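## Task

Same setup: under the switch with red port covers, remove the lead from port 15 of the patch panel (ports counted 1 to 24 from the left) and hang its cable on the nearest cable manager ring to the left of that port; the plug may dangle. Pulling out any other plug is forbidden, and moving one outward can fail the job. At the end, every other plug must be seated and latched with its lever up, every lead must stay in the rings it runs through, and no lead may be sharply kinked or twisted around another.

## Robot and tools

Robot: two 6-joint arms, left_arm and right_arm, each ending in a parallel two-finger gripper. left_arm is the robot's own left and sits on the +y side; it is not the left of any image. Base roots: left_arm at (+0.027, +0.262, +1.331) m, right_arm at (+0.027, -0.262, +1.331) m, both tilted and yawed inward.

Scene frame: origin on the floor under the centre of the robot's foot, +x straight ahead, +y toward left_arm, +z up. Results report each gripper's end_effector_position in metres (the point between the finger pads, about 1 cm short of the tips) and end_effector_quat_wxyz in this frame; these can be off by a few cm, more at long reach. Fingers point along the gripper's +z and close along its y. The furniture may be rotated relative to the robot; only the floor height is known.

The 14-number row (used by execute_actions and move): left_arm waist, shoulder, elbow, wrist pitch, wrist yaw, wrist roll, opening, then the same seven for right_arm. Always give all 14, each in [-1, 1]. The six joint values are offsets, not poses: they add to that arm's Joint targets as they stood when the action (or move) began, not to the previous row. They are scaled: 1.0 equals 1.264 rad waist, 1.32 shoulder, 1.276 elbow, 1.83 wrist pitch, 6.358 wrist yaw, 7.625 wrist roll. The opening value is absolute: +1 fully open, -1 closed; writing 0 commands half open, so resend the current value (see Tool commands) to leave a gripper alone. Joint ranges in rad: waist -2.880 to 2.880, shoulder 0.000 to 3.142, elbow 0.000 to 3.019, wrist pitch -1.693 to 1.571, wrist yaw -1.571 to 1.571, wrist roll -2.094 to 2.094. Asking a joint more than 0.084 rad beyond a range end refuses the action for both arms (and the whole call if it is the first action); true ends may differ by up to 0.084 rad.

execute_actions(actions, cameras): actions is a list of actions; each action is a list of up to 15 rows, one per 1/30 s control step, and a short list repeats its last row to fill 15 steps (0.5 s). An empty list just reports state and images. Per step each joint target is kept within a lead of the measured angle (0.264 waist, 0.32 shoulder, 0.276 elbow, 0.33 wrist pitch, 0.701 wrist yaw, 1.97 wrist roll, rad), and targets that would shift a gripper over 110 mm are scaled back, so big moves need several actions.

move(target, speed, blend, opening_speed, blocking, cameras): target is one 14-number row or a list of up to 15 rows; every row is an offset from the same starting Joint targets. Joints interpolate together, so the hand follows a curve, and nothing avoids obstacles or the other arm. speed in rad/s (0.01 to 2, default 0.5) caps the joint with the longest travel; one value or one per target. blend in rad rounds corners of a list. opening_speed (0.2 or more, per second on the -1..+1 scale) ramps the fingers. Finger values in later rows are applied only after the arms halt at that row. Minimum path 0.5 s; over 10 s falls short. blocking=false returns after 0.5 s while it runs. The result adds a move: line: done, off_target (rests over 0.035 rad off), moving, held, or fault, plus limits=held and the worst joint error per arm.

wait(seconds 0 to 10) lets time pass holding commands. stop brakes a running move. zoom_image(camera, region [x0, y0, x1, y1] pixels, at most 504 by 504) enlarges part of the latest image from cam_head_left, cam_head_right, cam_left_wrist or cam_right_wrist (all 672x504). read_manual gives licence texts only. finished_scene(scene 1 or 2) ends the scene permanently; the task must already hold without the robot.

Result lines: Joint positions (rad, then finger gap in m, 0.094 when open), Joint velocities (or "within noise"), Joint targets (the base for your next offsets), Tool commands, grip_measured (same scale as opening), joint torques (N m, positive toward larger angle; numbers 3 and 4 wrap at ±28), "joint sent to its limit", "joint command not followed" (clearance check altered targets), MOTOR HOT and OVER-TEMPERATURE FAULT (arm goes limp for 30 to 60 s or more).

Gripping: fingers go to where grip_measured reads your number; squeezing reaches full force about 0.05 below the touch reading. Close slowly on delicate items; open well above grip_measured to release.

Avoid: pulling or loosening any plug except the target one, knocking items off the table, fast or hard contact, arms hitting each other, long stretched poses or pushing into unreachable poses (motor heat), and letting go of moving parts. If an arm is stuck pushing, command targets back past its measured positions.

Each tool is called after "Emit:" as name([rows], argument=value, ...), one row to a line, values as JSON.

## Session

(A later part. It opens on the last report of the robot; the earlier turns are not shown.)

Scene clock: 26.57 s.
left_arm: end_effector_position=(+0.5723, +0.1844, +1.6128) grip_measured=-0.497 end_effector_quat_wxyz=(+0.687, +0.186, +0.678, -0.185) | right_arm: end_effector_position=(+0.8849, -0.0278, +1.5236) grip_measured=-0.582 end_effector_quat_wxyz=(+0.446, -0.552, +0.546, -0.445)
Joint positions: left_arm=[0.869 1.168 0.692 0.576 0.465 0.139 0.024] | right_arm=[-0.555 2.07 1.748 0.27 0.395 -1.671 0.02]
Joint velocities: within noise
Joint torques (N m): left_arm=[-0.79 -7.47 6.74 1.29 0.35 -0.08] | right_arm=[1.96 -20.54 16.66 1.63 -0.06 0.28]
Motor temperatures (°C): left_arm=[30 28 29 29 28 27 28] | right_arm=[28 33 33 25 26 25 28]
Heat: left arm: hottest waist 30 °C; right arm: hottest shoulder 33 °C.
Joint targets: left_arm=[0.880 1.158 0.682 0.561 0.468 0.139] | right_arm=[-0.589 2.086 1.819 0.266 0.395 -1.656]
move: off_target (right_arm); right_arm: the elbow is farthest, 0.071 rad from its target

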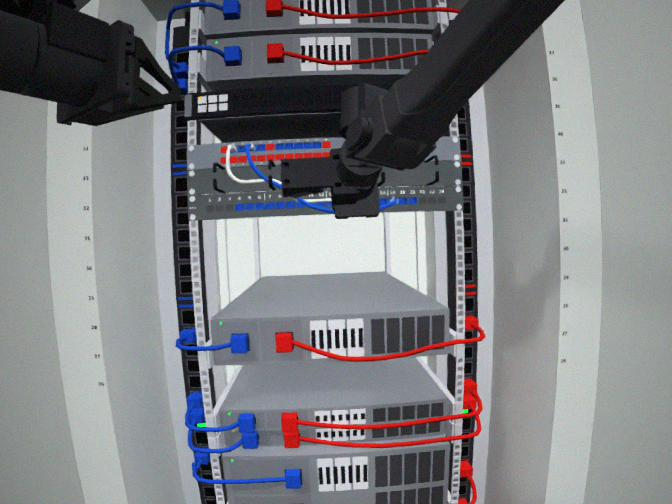

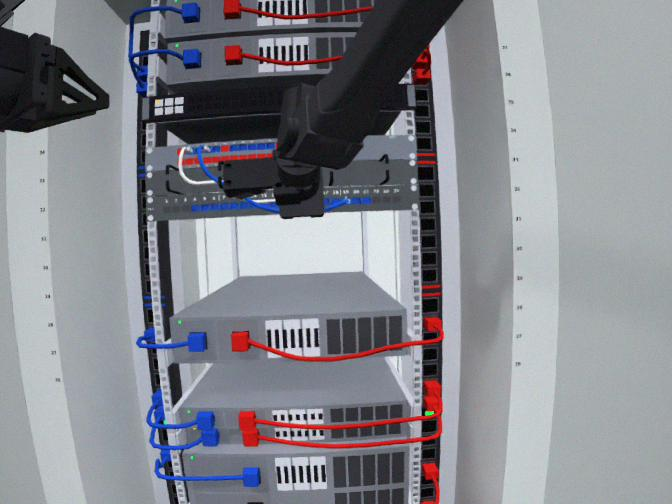

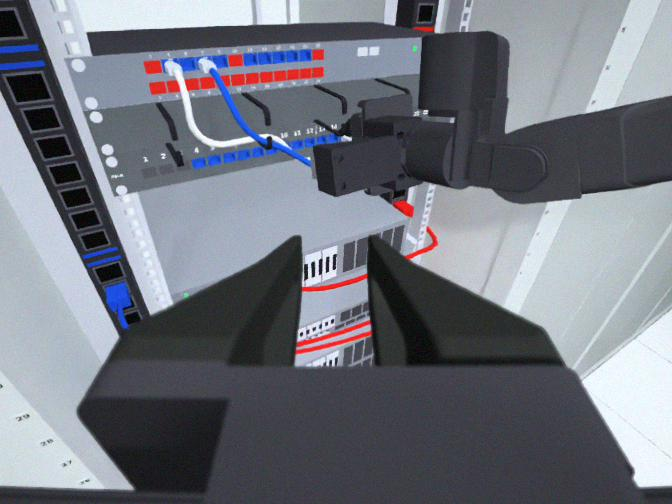

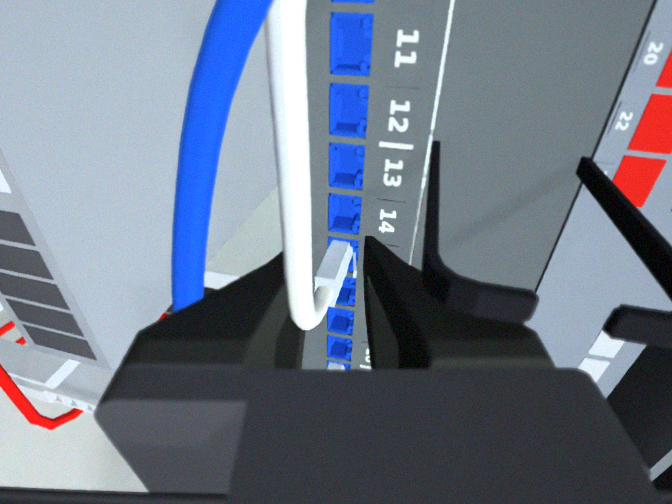

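Emit:
move(target=[0,0,0,0,0,0,-0.5,-0.0032,0.0045,0.0078,0.018,0,0,-0.58], speed=0.05)

Emit:
zoom_image(camera="cam_right_wrist", region=[270, 190, 430, 310])

Scene clock: 28.13 s.
left_arm: end_effector_position=(+0.5723, +0.1844, +1.6128) grip_measured=-0.497 end_effector_quat_wxyz=(+0.687, +0.186, +0.678, -0.185) | right_arm: end_effector_position=(+0.8880, -0.0294, +1.5240) grip_measured=-0.582 end_effector_quat_wxyz=(+0.448, -0.549, +0.546, -0.447)
Joint positions: left_arm=[0.869 1.168 0.692 0.576 0.465 0.139 0.024] | right_arm=[-0.558 2.077 1.757 0.275 0.394 -1.671 0.02]
Joint velocities: within noise
Joint torques (N m): left_arm=[0.09 -7.65 6.65 1.58 0.39 -0.1] | right_arm=[1.9 -20.78 16.76 2.76 -0.07 0.3]
Motor temperatures (°C): left_arm=[30 28 29 29 28 27 28] | right_arm=[28 34 34 25 26 25 28]
Heat: left arm: hottest waist 30 °C; right arm: hottest shoulder 34 °C.
Joint targets: left_arm=[0.880 1.158 0.682 0.561 0.468 0.139] | right_arm=[-0.593 2.092 1.829 0.299 0.395 -1.656]
move: off_target (right_arm); right_arm: the elbow is farthest, 0.072 rad from its target

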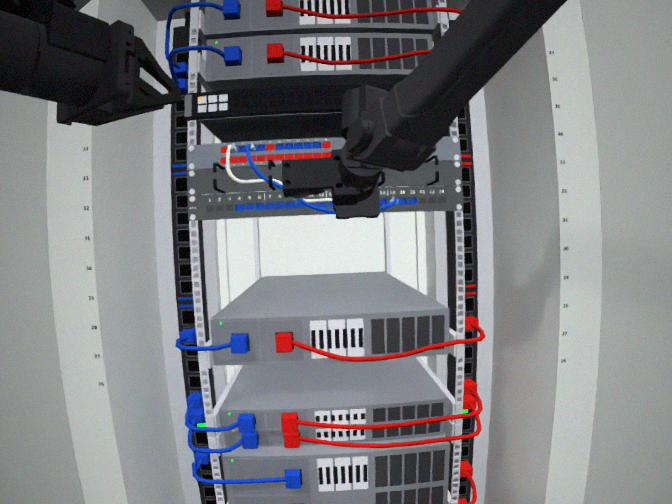

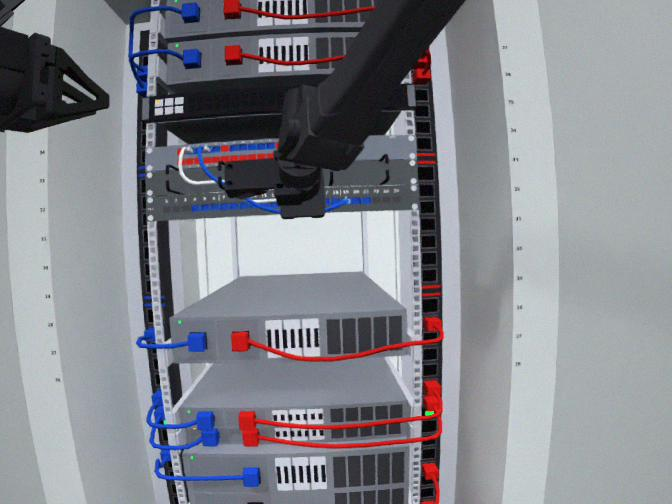

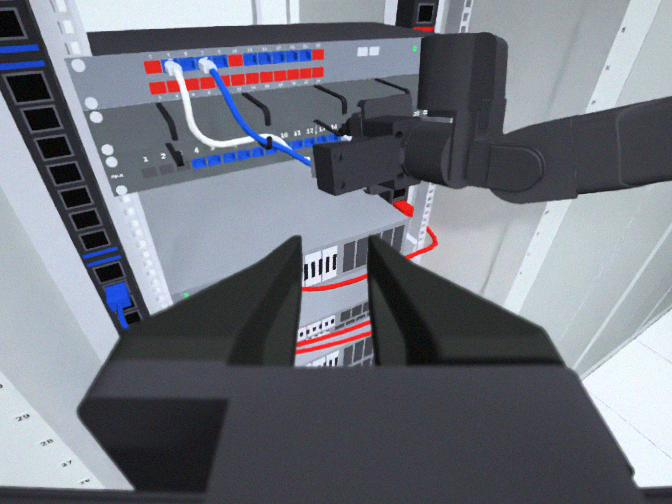

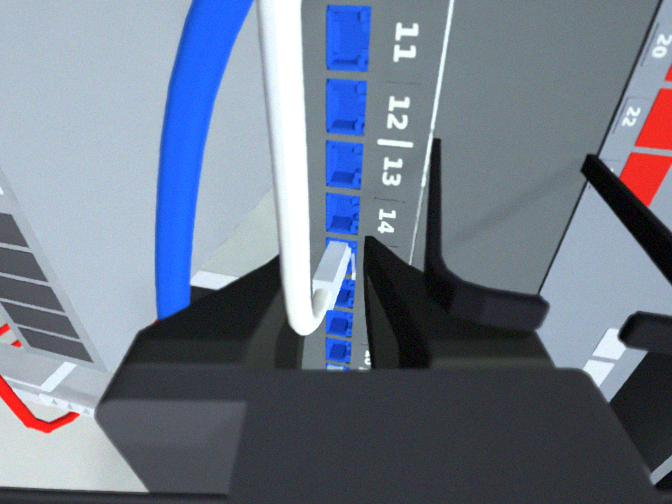

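Scaled by 3.150 from the camera's 672x504 image, which has a finer 960x720 frame.

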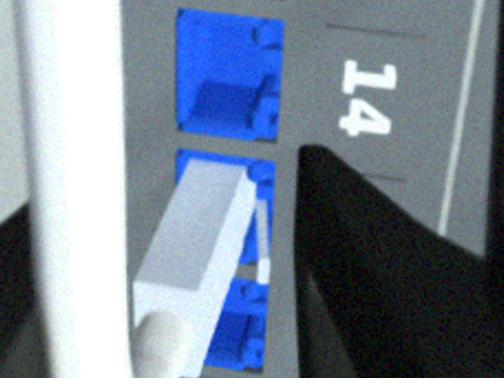

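Emit:
move(target=[0,0,0,0,0,0,-0.5,0,0,0,0,0,0,-0.92], opening_speed=0.2)

Emit:
zoom_image(camera="cam_right_wrist", region=[270, 190, 430, 310])

Scene clock: 30.27 s.
left_arm: end_effector_position=(+0.5723, +0.1844, +1.6128) grip_measured=-0.497 end_effector_quat_wxyz=(+0.687, +0.186, +0.678, -0.185) | right_arm: end_effector_position=(+0.8883, -0.0295, +1.5235) grip_measured=-0.836 end_effector_quat_wxyz=(+0.449, -0.548, +0.546, -0.448)
Joint positions: left_arm=[0.869 1.168 0.692 0.576 0.465 0.139 0.024] | right_arm=[-0.559 2.079 1.757 0.28 0.394 -1.67 0.008]
Joint velocities: within noise
Joint torques (N m): left_arm=[0.32 -7.82 6.8 1.29 0.4 -0.07] | right_arm=[2.08 -20.89 16.77 2.56 -0.05 0.25]
Motor temperatures (°C): left_arm=[30 28 29 29 28 27 28] | right_arm=[28 34 35 25 26 25 28]
Heat: left arm: hottest waist 30 °C; right arm: hottest elbow 35 °C.
Joint targets: left_arm=[0.880 1.158 0.682 0.561 0.468 0.139] | right_arm=[-0.593 2.092 1.829 0.299 0.395 -1.656]
move: off_target (right_arm); right_arm: the elbow is farthest, 0.072 rad from its target

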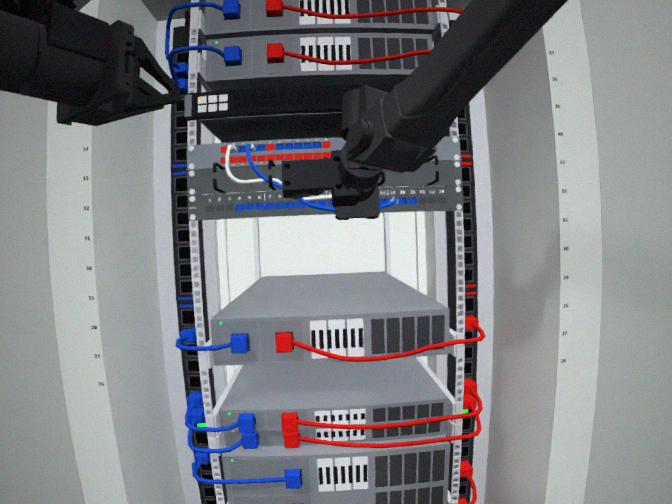

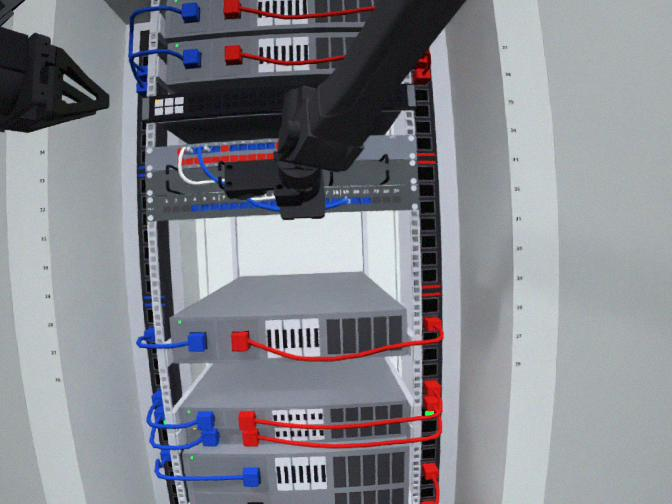

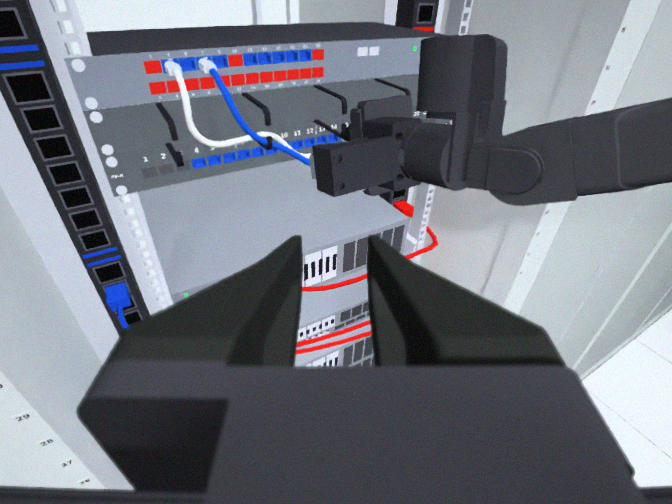

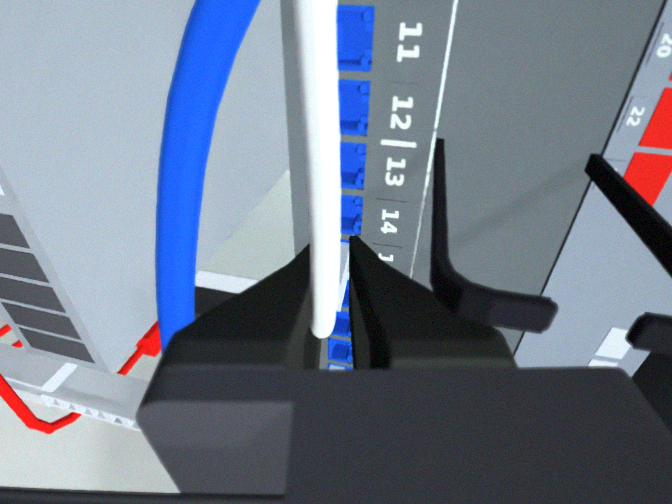

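Scaled by 3.150 from the camera's 672x504 image, which has a finer 960x720 frame.

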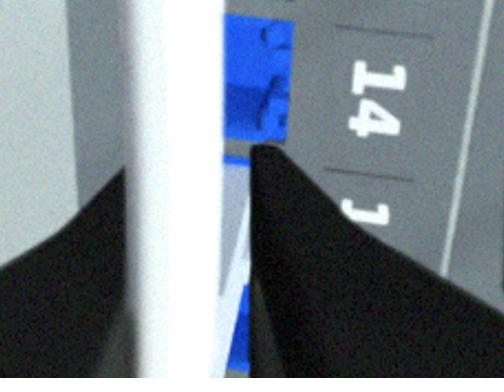

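Emit:
move([
  [0,0,0,0,0,0,-0.5,0.0277,-0.0265,-0.0486,0,0,0,-0.97],
  [0,0,0,0,0,0,-0.5,0.0435,-0.0402,-0.0831,0.0087,0.0006,0,-0.97],
], opening_speed=0.2, speed=0.08)

Emit:
zoom_image(camera="cam_right_wrist", region=[270, 190, 430, 310])

Scene clock: 32.87 s.
left_arm: end_effector_position=(+0.5723, +0.1844, +1.6128) grip_measured=-0.497 end_effector_quat_wxyz=(+0.687, +0.186, +0.678, -0.185) | right_arm: end_effector_position=(+0.8866, -0.0285, +1.5225) grip_measured=-0.843 end_effector_quat_wxyz=(+0.456, -0.544, +0.543, -0.449)
Joint positions: left_arm=[0.869 1.168 0.692 0.576 0.465 0.139 0.024] | right_arm=[-0.558 2.079 1.743 0.309 0.387 -1.67 0.007]
Joint velocities: within noise
Joint torques (N m): left_arm=[0.09 -7.47 6.6 1.47 0.33 -0.12] | right_arm=[7 -25.05 8.54 2.09 0.39 0.25]
Motor temperatures (°C): left_arm=[30 28 30 29 28 27 28] | right_arm=[28 35 36 25 26 25 29]
Heat: left arm: hottest waist 30 °C; right arm: hottest elbow 36 °C.
Joint targets: left_arm=[0.880 1.158 0.682 0.561 0.468 0.139] | right_arm=[-0.538 2.039 1.723 0.315 0.398 -1.656]
move: off_target (right_arm); right_arm: the shoulder is farthest, 0.040 rad from its target

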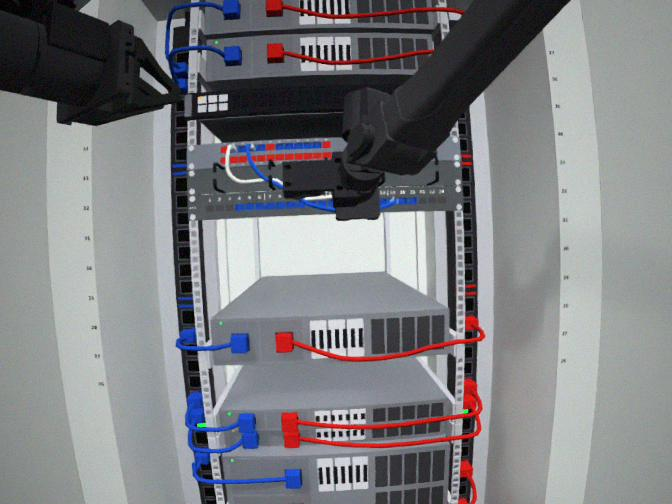

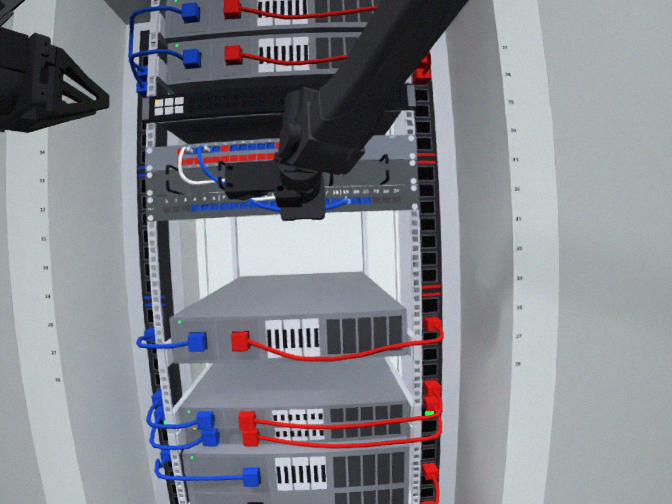

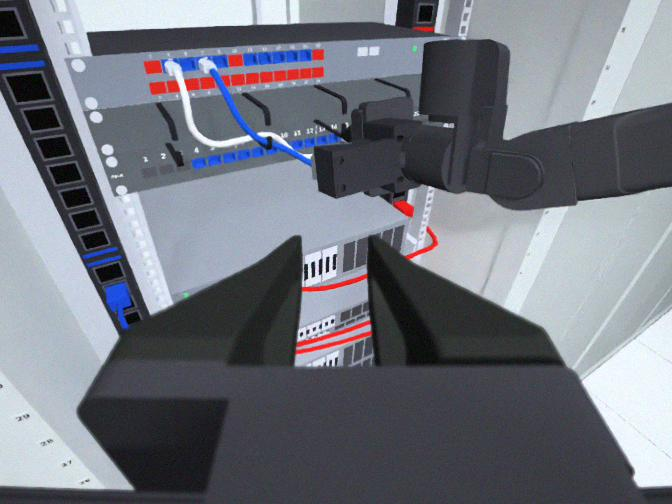

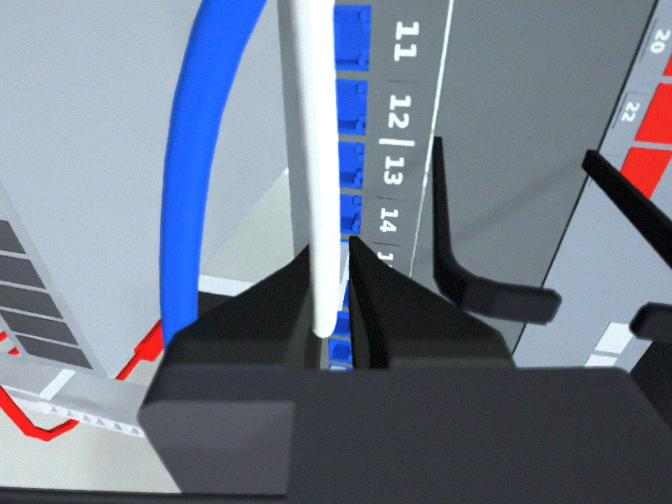

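Scaled by 3.150 from the camera's 672x504 image, which has a finer 960x720 frame.

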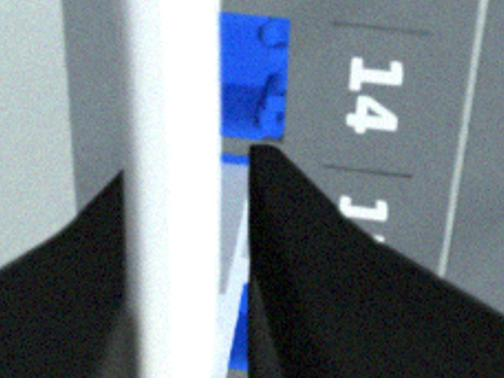

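Emit:
move(target=[0,0,0,0,0,0,-0.5,0.0026,-0.0104,-0.0199,0.0064,0.0005,0,-0.97], speed=0.06)

Emit:
zoom_image(camera="cam_right_wrist", region=[270, 190, 430, 310])

Scene clock: 34.07 s.
left_arm: end_effector_position=(+0.5723, +0.1844, +1.6128) grip_measured=-0.497 end_effector_quat_wxyz=(+0.687, +0.186, +0.678, -0.185) | right_arm: end_effector_position=(+0.8857, -0.0281, +1.5223) grip_measured=-0.850 end_effector_quat_wxyz=(+0.460, -0.542, +0.541, -0.450)
Joint positions: left_arm=[0.869 1.168 0.692 0.576 0.465 0.139 0.024] | right_arm=[-0.558 2.079 1.736 0.326 0.383 -1.67 0.007]
Joint velocities: within noise
Joint torques (N m): left_arm=[0.03 -7.53 6.58 1.4 0.36 -0.12] | right_arm=[7.3 -26.17 7.05 1.7 0.68 0.25]
Motor temperatures (°C): left_arm=[30 28 30 29 28 27 28] | right_arm=[28 35 36 25 26 25 29]
Heat: left arm: hottest waist 30 °C; right arm: hottest elbow 36 °C.
Joint targets: left_arm=[0.880 1.158 0.682 0.561 0.468 0.139] | right_arm=[-0.534 2.026 1.698 0.327 0.402 -1.656]
move: off_target (right_arm); right_arm: the shoulder is farthest, 0.053 rad from its target

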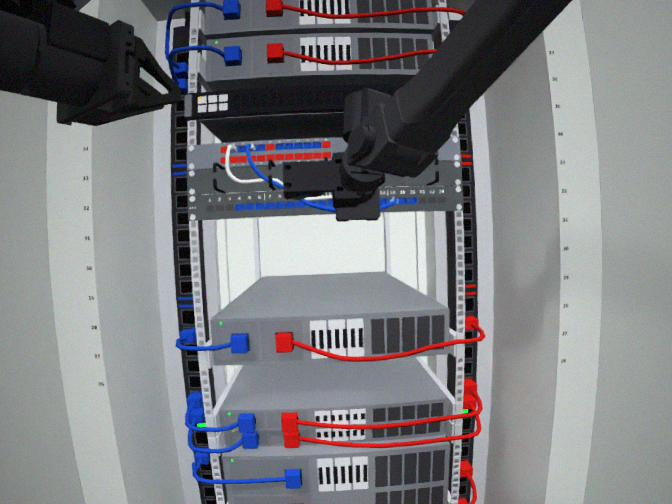

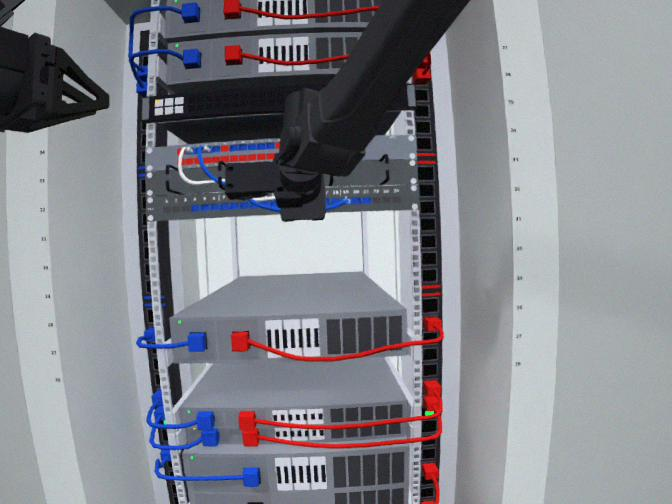

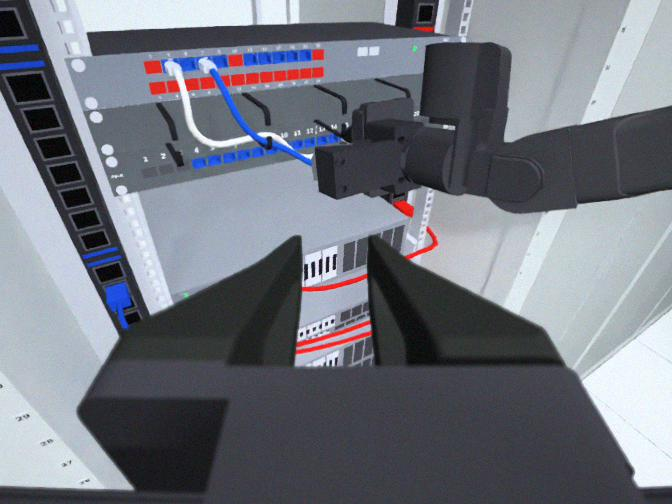

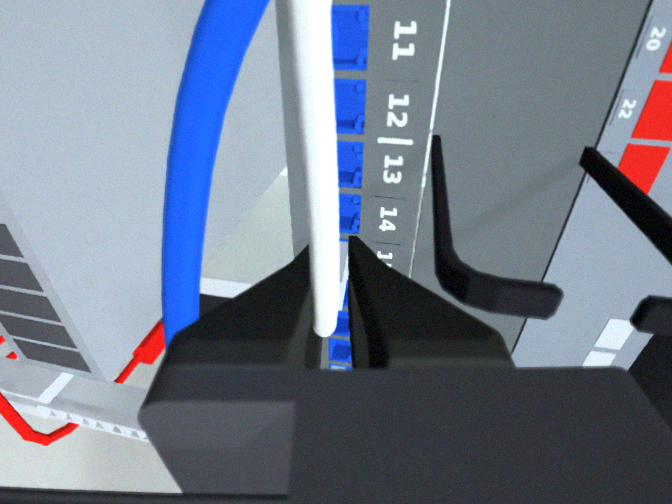

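Scaled by 3.150 from the camera's 672x504 image, which has a finer 960x720 frame.

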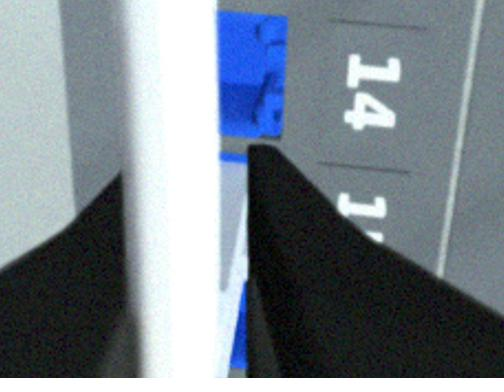

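Emit:
move([
  [0,0,0,0,0,0,-0.5,-0.016,0.03,0.016,0,0,0,-0.92],
  [0,0,0,0,0,0,-0.5,-0.016,0.03,0.016,0,0,0,-0.64],
  [0,0,0,0,0,0,-0.5,-0.0403,0.0886,0.011,0.1344,-0.0044,-0.0130,-0.64],
], opening_speed=0.3, speed=0.12)

Emit:
zoom_image(camera="cam_right_wrist", region=[270, 190, 430, 310])

Emit:
zoom_image(camera="cam_left_wrist", region=[260, 80, 440, 210])

Scene clock: 40.30 s.
left_arm: end_effector_position=(+0.5723, +0.1844, +1.6128) grip_measured=-0.497 end_effector_quat_wxyz=(+0.687, +0.186, +0.678, -0.185) | right_arm: end_effector_position=(+0.8866, -0.0291, +1.5255) grip_measured=-0.642 end_effector_quat_wxyz=(-0.491, +0.505, -0.507, +0.496)
Joint positions: left_arm=[0.869 1.168 0.692 0.576 0.465 0.139 0.024] | right_arm=[-0.56 2.119 1.708 0.555 0.379 -1.741 0.017]
Joint velocities: within noise
Joint torques (N m): left_arm=[-0.21 -6.95 6.68 1.52 0.34 -0.07] | right_arm=[2.67 -20.01 10.32 2.66 -0.34 -0.06]
Motor temperatures (°C): left_arm=[30 28 30 29 28 27 28] | right_arm=[28 36 36 25 26 25 29]
Heat: left arm: hottest waist 30 °C; right arm: hottest shoulder 36 °C.
Joint targets: left_arm=[0.880 1.158 0.682 0.561 0.468 0.139] | right_arm=[-0.586 2.142 1.712 0.573 0.374 -1.755]
move: done

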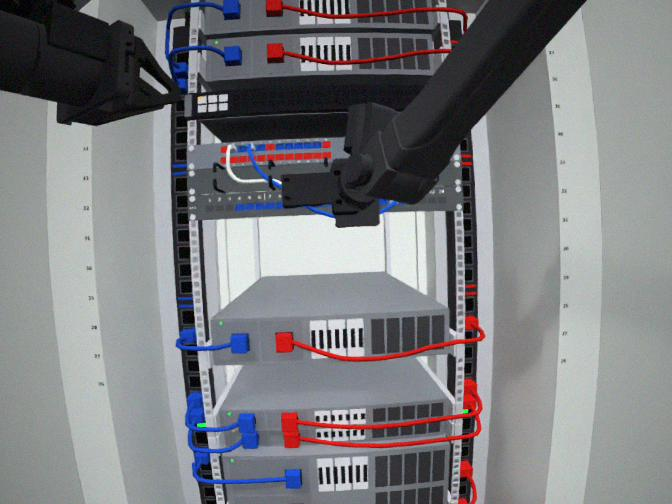

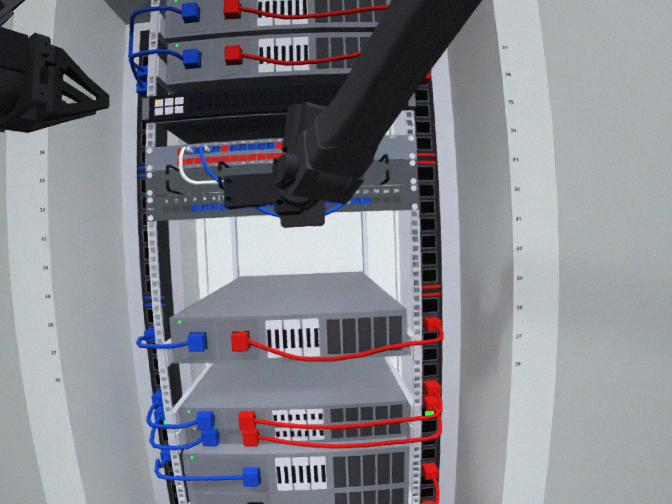

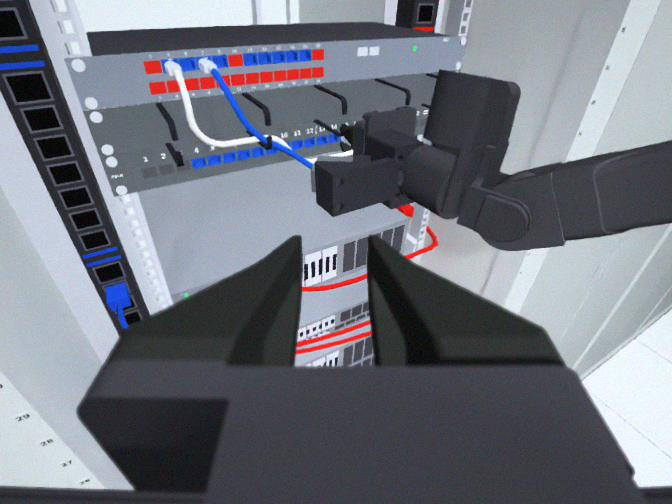

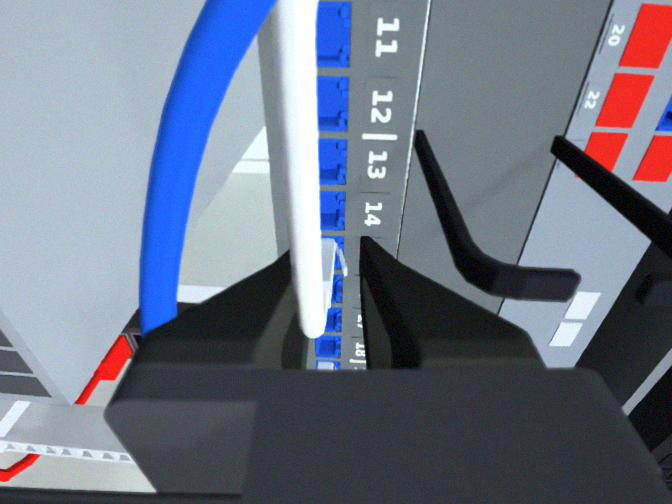

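Scaled by 3.150 from the camera's 672x504 image, which has a finer 960x720 frame.

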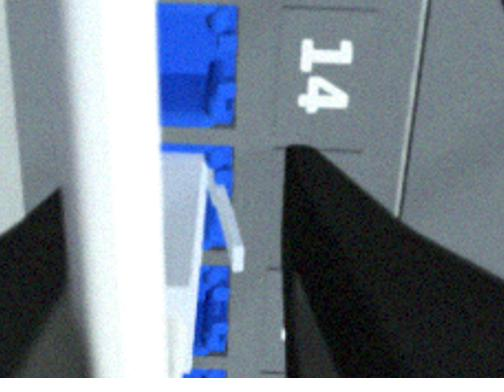

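Scaled by 2.800 from the camera's 672x504 image, which has a finer 960x720 frame.

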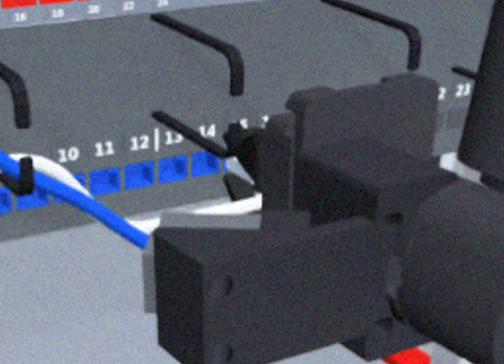

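Emit:
move(target=[0,0,0,0,0,0,-0.5,0,0.0042,0,0,0,0,-0.64], speed=0.05)

Emit:
zoom_image(camera="cam_right_wrist", region=[270, 190, 430, 310])

Scene clock: 41.50 s.
left_arm: end_effector_position=(+0.5723, +0.1844, +1.6128) grip_measured=-0.497 end_effector_quat_wxyz=(+0.687, +0.186, +0.678, -0.185) | right_arm: end_effector_position=(+0.8866, -0.0288, +1.5250) grip_measured=-0.642 end_effector_quat_wxyz=(-0.492, +0.505, -0.507, +0.496)
Joint positions: left_arm=[0.869 1.168 0.692 0.576 0.465 0.139 0.024] | right_arm=[-0.56 2.12 1.708 0.558 0.379 -1.742 0.017]
Joint velocities: within noise
Joint torques (N m): left_arm=[-0.5 -7.36 6.72 1.5 0.36 -0.12] | right_arm=[2.55 -19.72 10.25 2.32 -0.3 -0.04]
Motor temperatures (°C): left_arm=[30 28 30 29 28 27 28] | right_arm=[28 36 36 25 26 25 29]
Heat: left arm: hottest waist 30 °C; right arm: hottest shoulder 36 °C.
Joint targets: left_arm=[0.880 1.158 0.682 0.561 0.468 0.139] | right_arm=[-0.586 2.148 1.712 0.573 0.374 -1.755]
move: done

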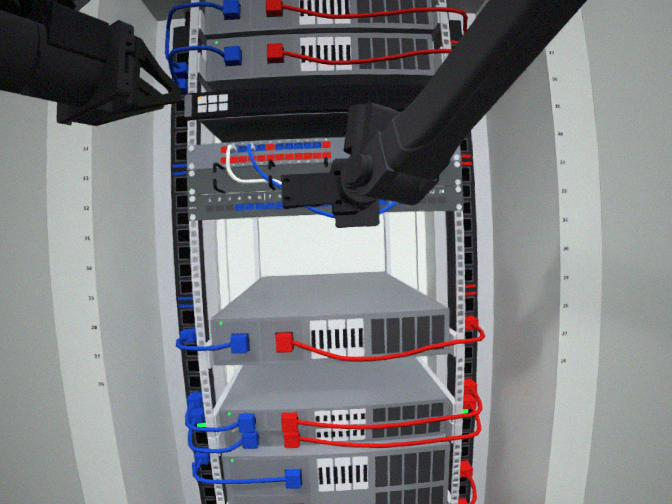

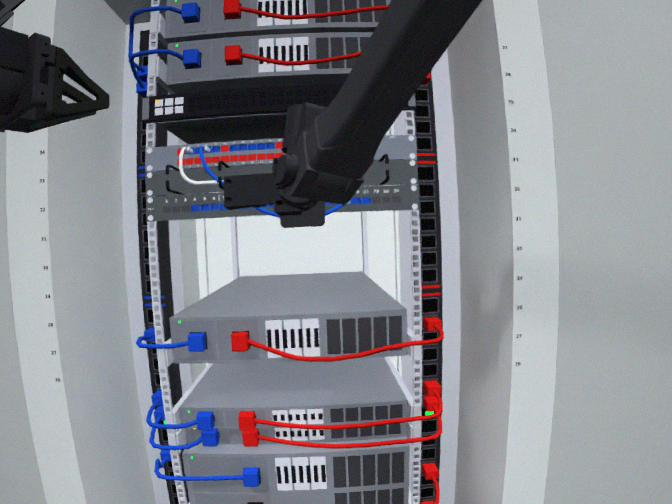

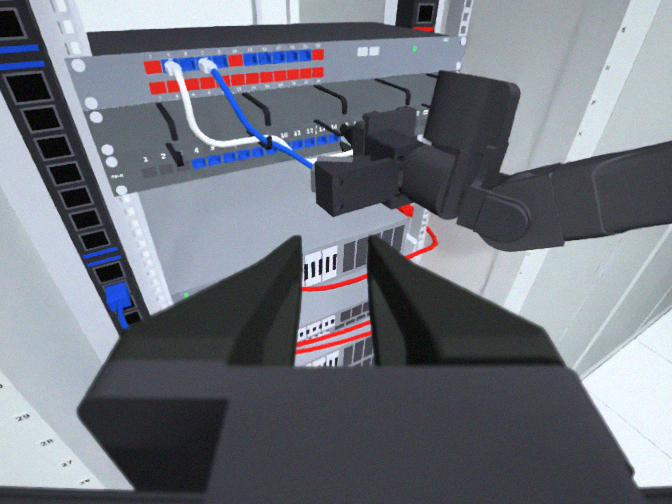

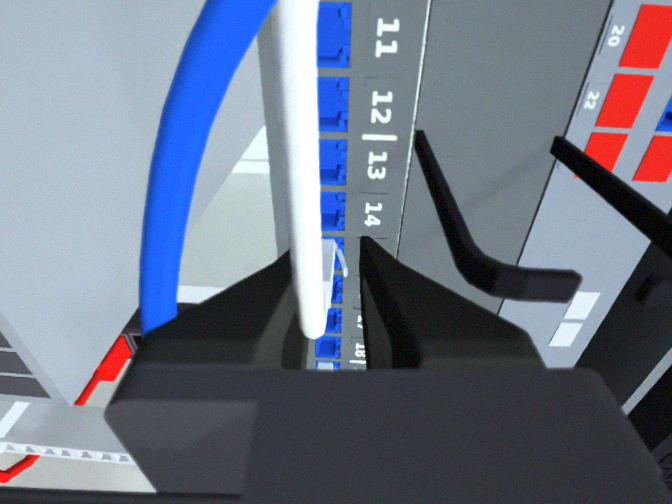

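Scaled by 3.150 from the camera's 672x504 image, which has a finer 960x720 frame.

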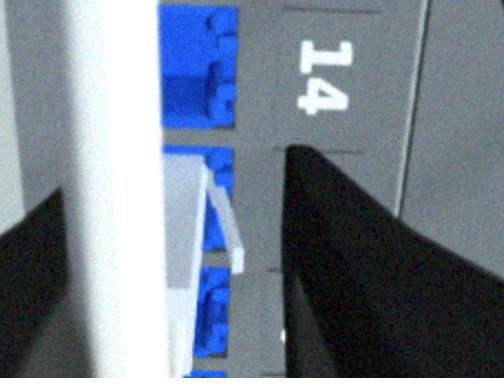

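Emit:
move(target=[0,0,0,0,0,0,-0.5,0,0.0045,0,0,0,0,-0.64], speed=0.05, cameras=["cam_right_wrist"])

Emit:
zoom_image(camera="cam_right_wrist", region=[270, 190, 430, 310])

Scene clock: 42.40 s.
left_arm: end_effector_position=(+0.5723, +0.1844, +1.6128) grip_measured=-0.497 end_effector_quat_wxyz=(+0.687, +0.186, +0.678, -0.185) | right_arm: end_effector_position=(+0.8867, -0.0286, +1.5245) grip_measured=-0.642 end_effector_quat_wxyz=(-0.492, +0.505, -0.506, +0.497)
Joint positions: left_arm=[0.869 1.168 0.692 0.576 0.465 0.139 0.024] | right_arm=[-0.56 2.122 1.708 0.561 0.378 -1.743 0.017]
Joint velocities: within noise
Joint torques (N m): left_arm=[0.03 -7.18 6.74 1.42 0.36 -0.11] | right_arm=[2.73 -19.43 10.24 2.21 -0.29 -0.04]
Motor temperatures (°C): left_arm=[30 28 30 29 29 27 28] | right_arm=[28 36 36 25 26 25 29]
Heat: left arm: hottest waist 30 °C; right arm: hottest shoulder 36 °C.
Joint targets: left_arm=[0.880 1.158 0.682 0.561 0.468 0.139] | right_arm=[-0.585 2.154 1.712 0.573 0.374 -1.755]
move: done
Images, in order (width x height): cam_right_wrist 672x504.

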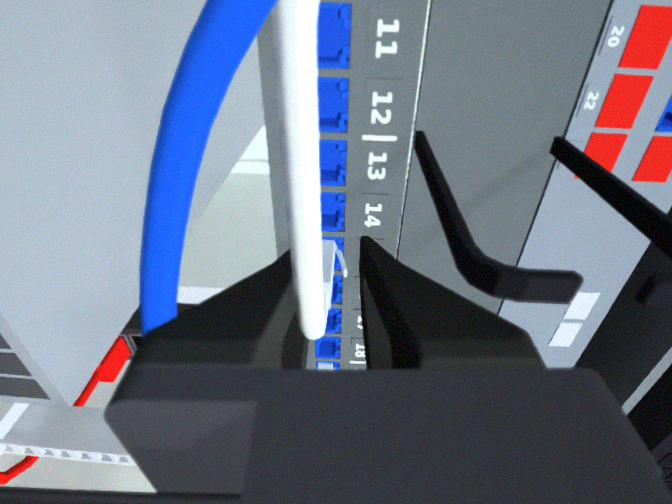

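Scaled by 3.150 from the camera's 672x504 image, which has a finer 960x720 frame.

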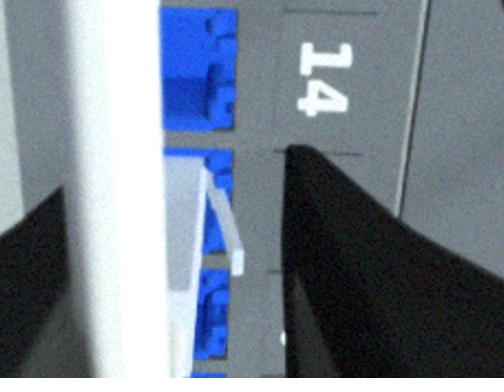

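Emit:
move(target=[0,0,0,0,0,0,-0.5,0,0,0,0,0,0,-0.97], opening_speed=0.2, cameras=["cam_right_wrist","cam_left_wrist"])

Emit:
zoom_image(camera="cam_right_wrist", region=[270, 190, 430, 310])

Scene clock: 45.70 s.
left_arm: end_effector_position=(+0.5723, +0.1844, +1.6128) grip_measured=-0.497 end_effector_quat_wxyz=(+0.687, +0.186, +0.678, -0.185) | right_arm: end_effector_position=(+0.8870, -0.0286, +1.5215) grip_measured=-0.885 end_effector_quat_wxyz=(-0.492, +0.506, -0.506, +0.497)
Joint positions: left_arm=[0.869 1.168 0.692 0.576 0.465 0.139 0.024] | right_arm=[-0.561 2.126 1.708 0.564 0.377 -1.744 0.005]
Joint velocities: within noise
Joint torques (N m): left_arm=[-0.85 -7.47 6.61 1.44 0.35 -0.1] | right_arm=[2.84 -19.9 10.24 2.07 -0.27 -0.03]
Motor temperatures (°C): left_arm=[30 28 30 29 29 27 28] | right_arm=[28 37 36 25 26 25 29]
Heat: left arm: hottest waist 30 °C; right arm: hottest shoulder 37 °C.
Joint targets: left_arm=[0.880 1.158 0.682 0.561 0.468 0.139] | right_arm=[-0.586 2.154 1.712 0.573 0.374 -1.755]
move: done
Images, in order (width x height): cam_left_wrist 672x504, cam_right_wrist 672x504.

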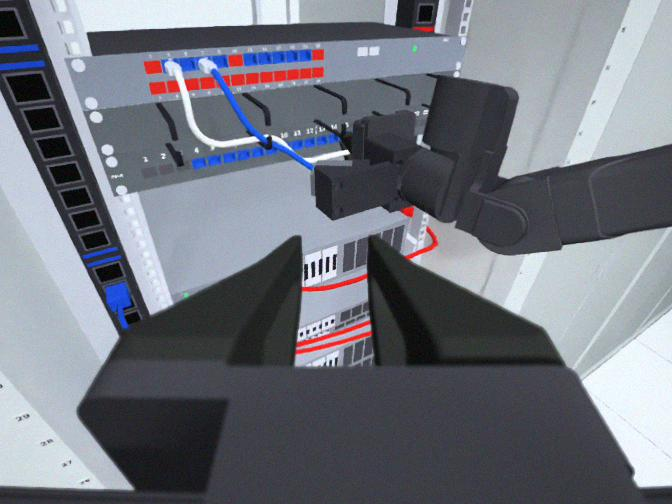

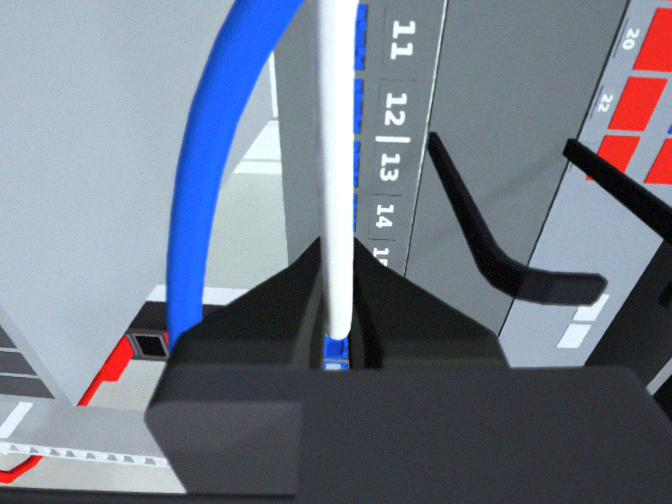

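Scaled by 3.150 from the camera's 672x504 image, which has a finer 960x720 frame.

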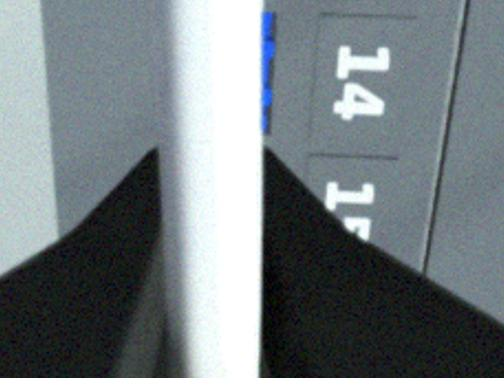

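Emit:
move([
  [0,0,0,0,0,0,-0.5,0.02,-0.038,0,0,0,0,-0.97],
  [0,0,0,0,0,0,-0.5,0.0396,-0.0644,-0.0353,0.0164,0.0014,0,-0.97],
], speed=0.08, cameras=["cam_right_wrist","cam_left_wrist"])

Emit:
zoom_image(camera="cam_right_wrist", region=[270, 190, 430, 310])

Scene clock: 48.17 s.
left_arm: end_effector_position=(+0.5723, +0.1844, +1.6128) grip_measured=-0.497 end_effector_quat_wxyz=(+0.687, +0.186, +0.678, -0.185) | right_arm: end_effector_position=(+0.8769, -0.0290, +1.5297) grip_measured=-0.886 end_effector_quat_wxyz=(-0.495, +0.502, -0.504, +0.498)
Joint positions: left_arm=[0.869 1.168 0.692 0.576 0.465 0.139 0.024] | right_arm=[-0.555 2.097 1.669 0.586 0.381 -1.745 0.005]
Joint velocities: within noise
Joint torques (N m): left_arm=[-0.44 -7.24 6.8 1.48 0.42 -0.09] | right_arm=[6.59 -24.29 9.72 2.47 -0.03 -0.01]
Motor temperatures (°C): left_arm=[30 28 30 29 29 27 28] | right_arm=[28 37 36 25 26 25 29]
Heat: left arm: hottest waist 30 °C; right arm: hottest shoulder 37 °C.
Joint targets: left_arm=[0.880 1.158 0.682 0.561 0.468 0.139] | right_arm=[-0.535 2.069 1.667 0.603 0.383 -1.755]
move: done
Images, in order (width x height): cam_left_wrist 672x504, cam_right_wrist 672x504.

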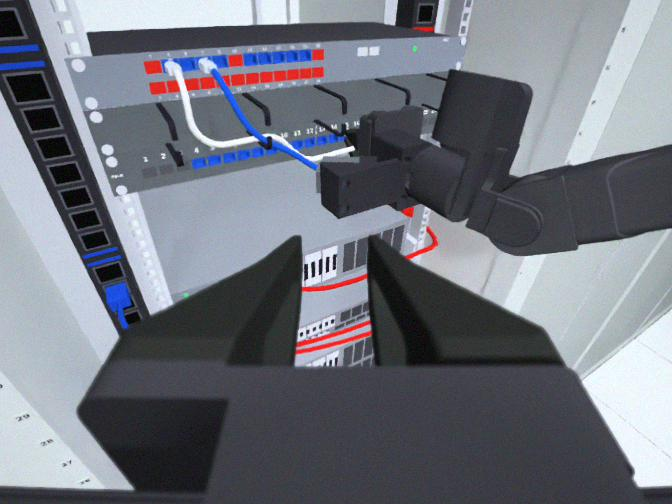

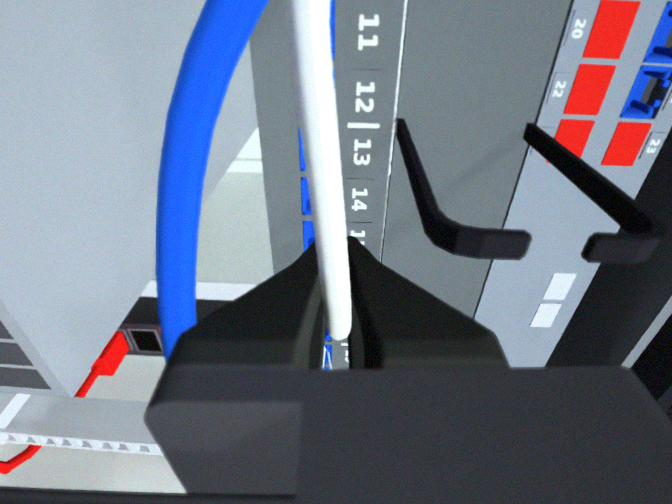

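Scaled by 3.150 from the camera's 672x504 image, which has a finer 960x720 frame.

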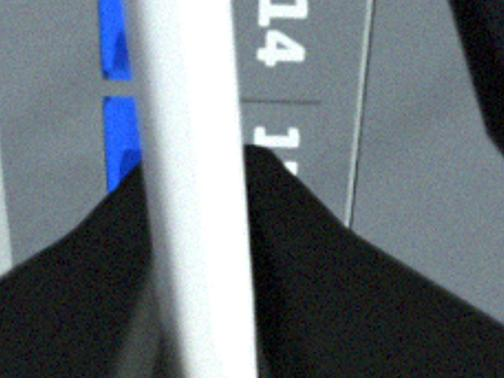

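Emit:
move(target=[0,0,0,0,0,0,-0.5,0.0324,-0.0424,-0.0807,0.0514,0.0190,-0.0041,-0.97], speed=0.12, cameras=["cam_right_wrist","cam_left_wrist","cam_head_left"])

Emit:
zoom_image(camera="cam_left_wrist", region=[240, 80, 400, 200])

Scene clock: 52.90 s.
left_arm: end_effector_position=(+0.5723, +0.1844, +1.6128) grip_measured=-0.497 end_effector_quat_wxyz=(+0.687, +0.186, +0.678, -0.185) | right_arm: end_effector_position=(+0.8444, -0.0324, +1.5327) grip_measured=-0.886 end_effector_quat_wxyz=(-0.473, +0.478, -0.522, +0.525)
Joint positions: left_arm=[0.869 1.168 0.692 0.576 0.465 0.139 0.024] | right_arm=[-0.52 2.05 1.565 0.677 0.502 -1.772 0.005]
Joint velocities: within noise
Joint torques (N m): left_arm=[-0.62 -7.82 6.68 1.35 0.39 -0.09] | right_arm=[7 -24.06 9.57 2.55 -0.07 -0.06]
Motor temperatures (°C): left_arm=[30 28 30 29 29 27 28] | right_arm=[28 37 36 25 26 25 29]
Heat: left arm: hottest waist 30 °C; right arm: hottest shoulder 37 °C.
Joint targets: left_arm=[0.880 1.158 0.682 0.561 0.468 0.139] | right_arm=[-0.495 2.013 1.564 0.697 0.503 -1.787]
move: off_target (right_arm); right_arm: the shoulder is farthest, 0.037 rad from its target
Images, in order (width x height): cam_head_left 672x504, cam_left_wrist 672x504, cam_right_wrist 672x504.

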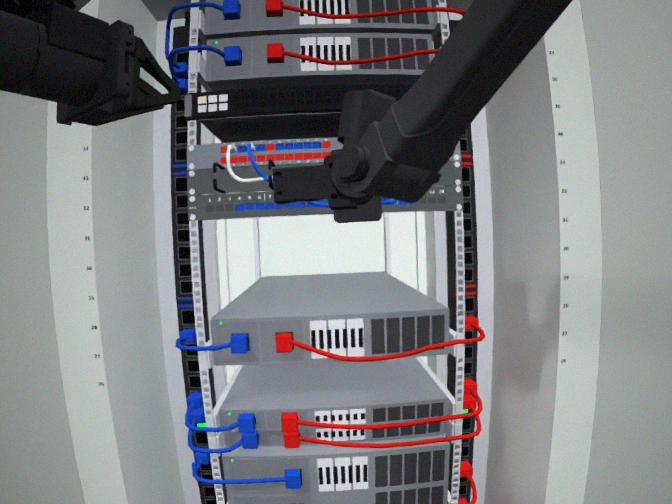

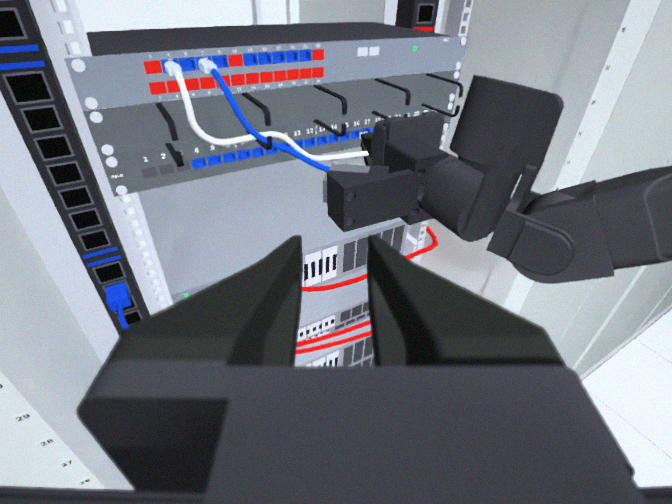

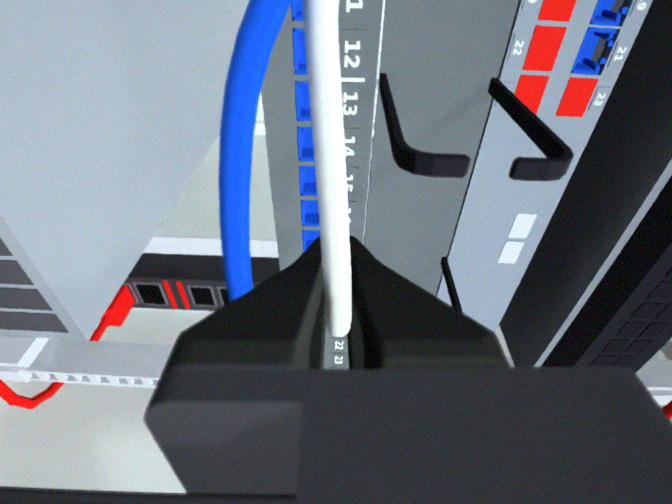

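Scaled by 3.150 from the camera's 672x504 image, which has a finer 960x720 frame.

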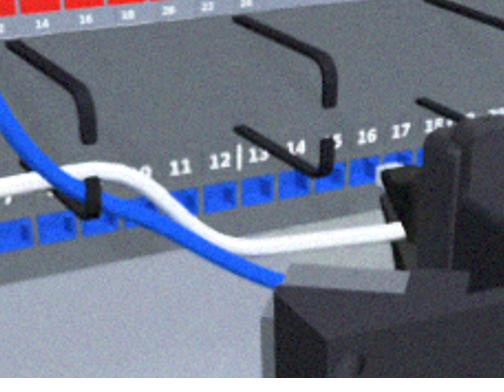

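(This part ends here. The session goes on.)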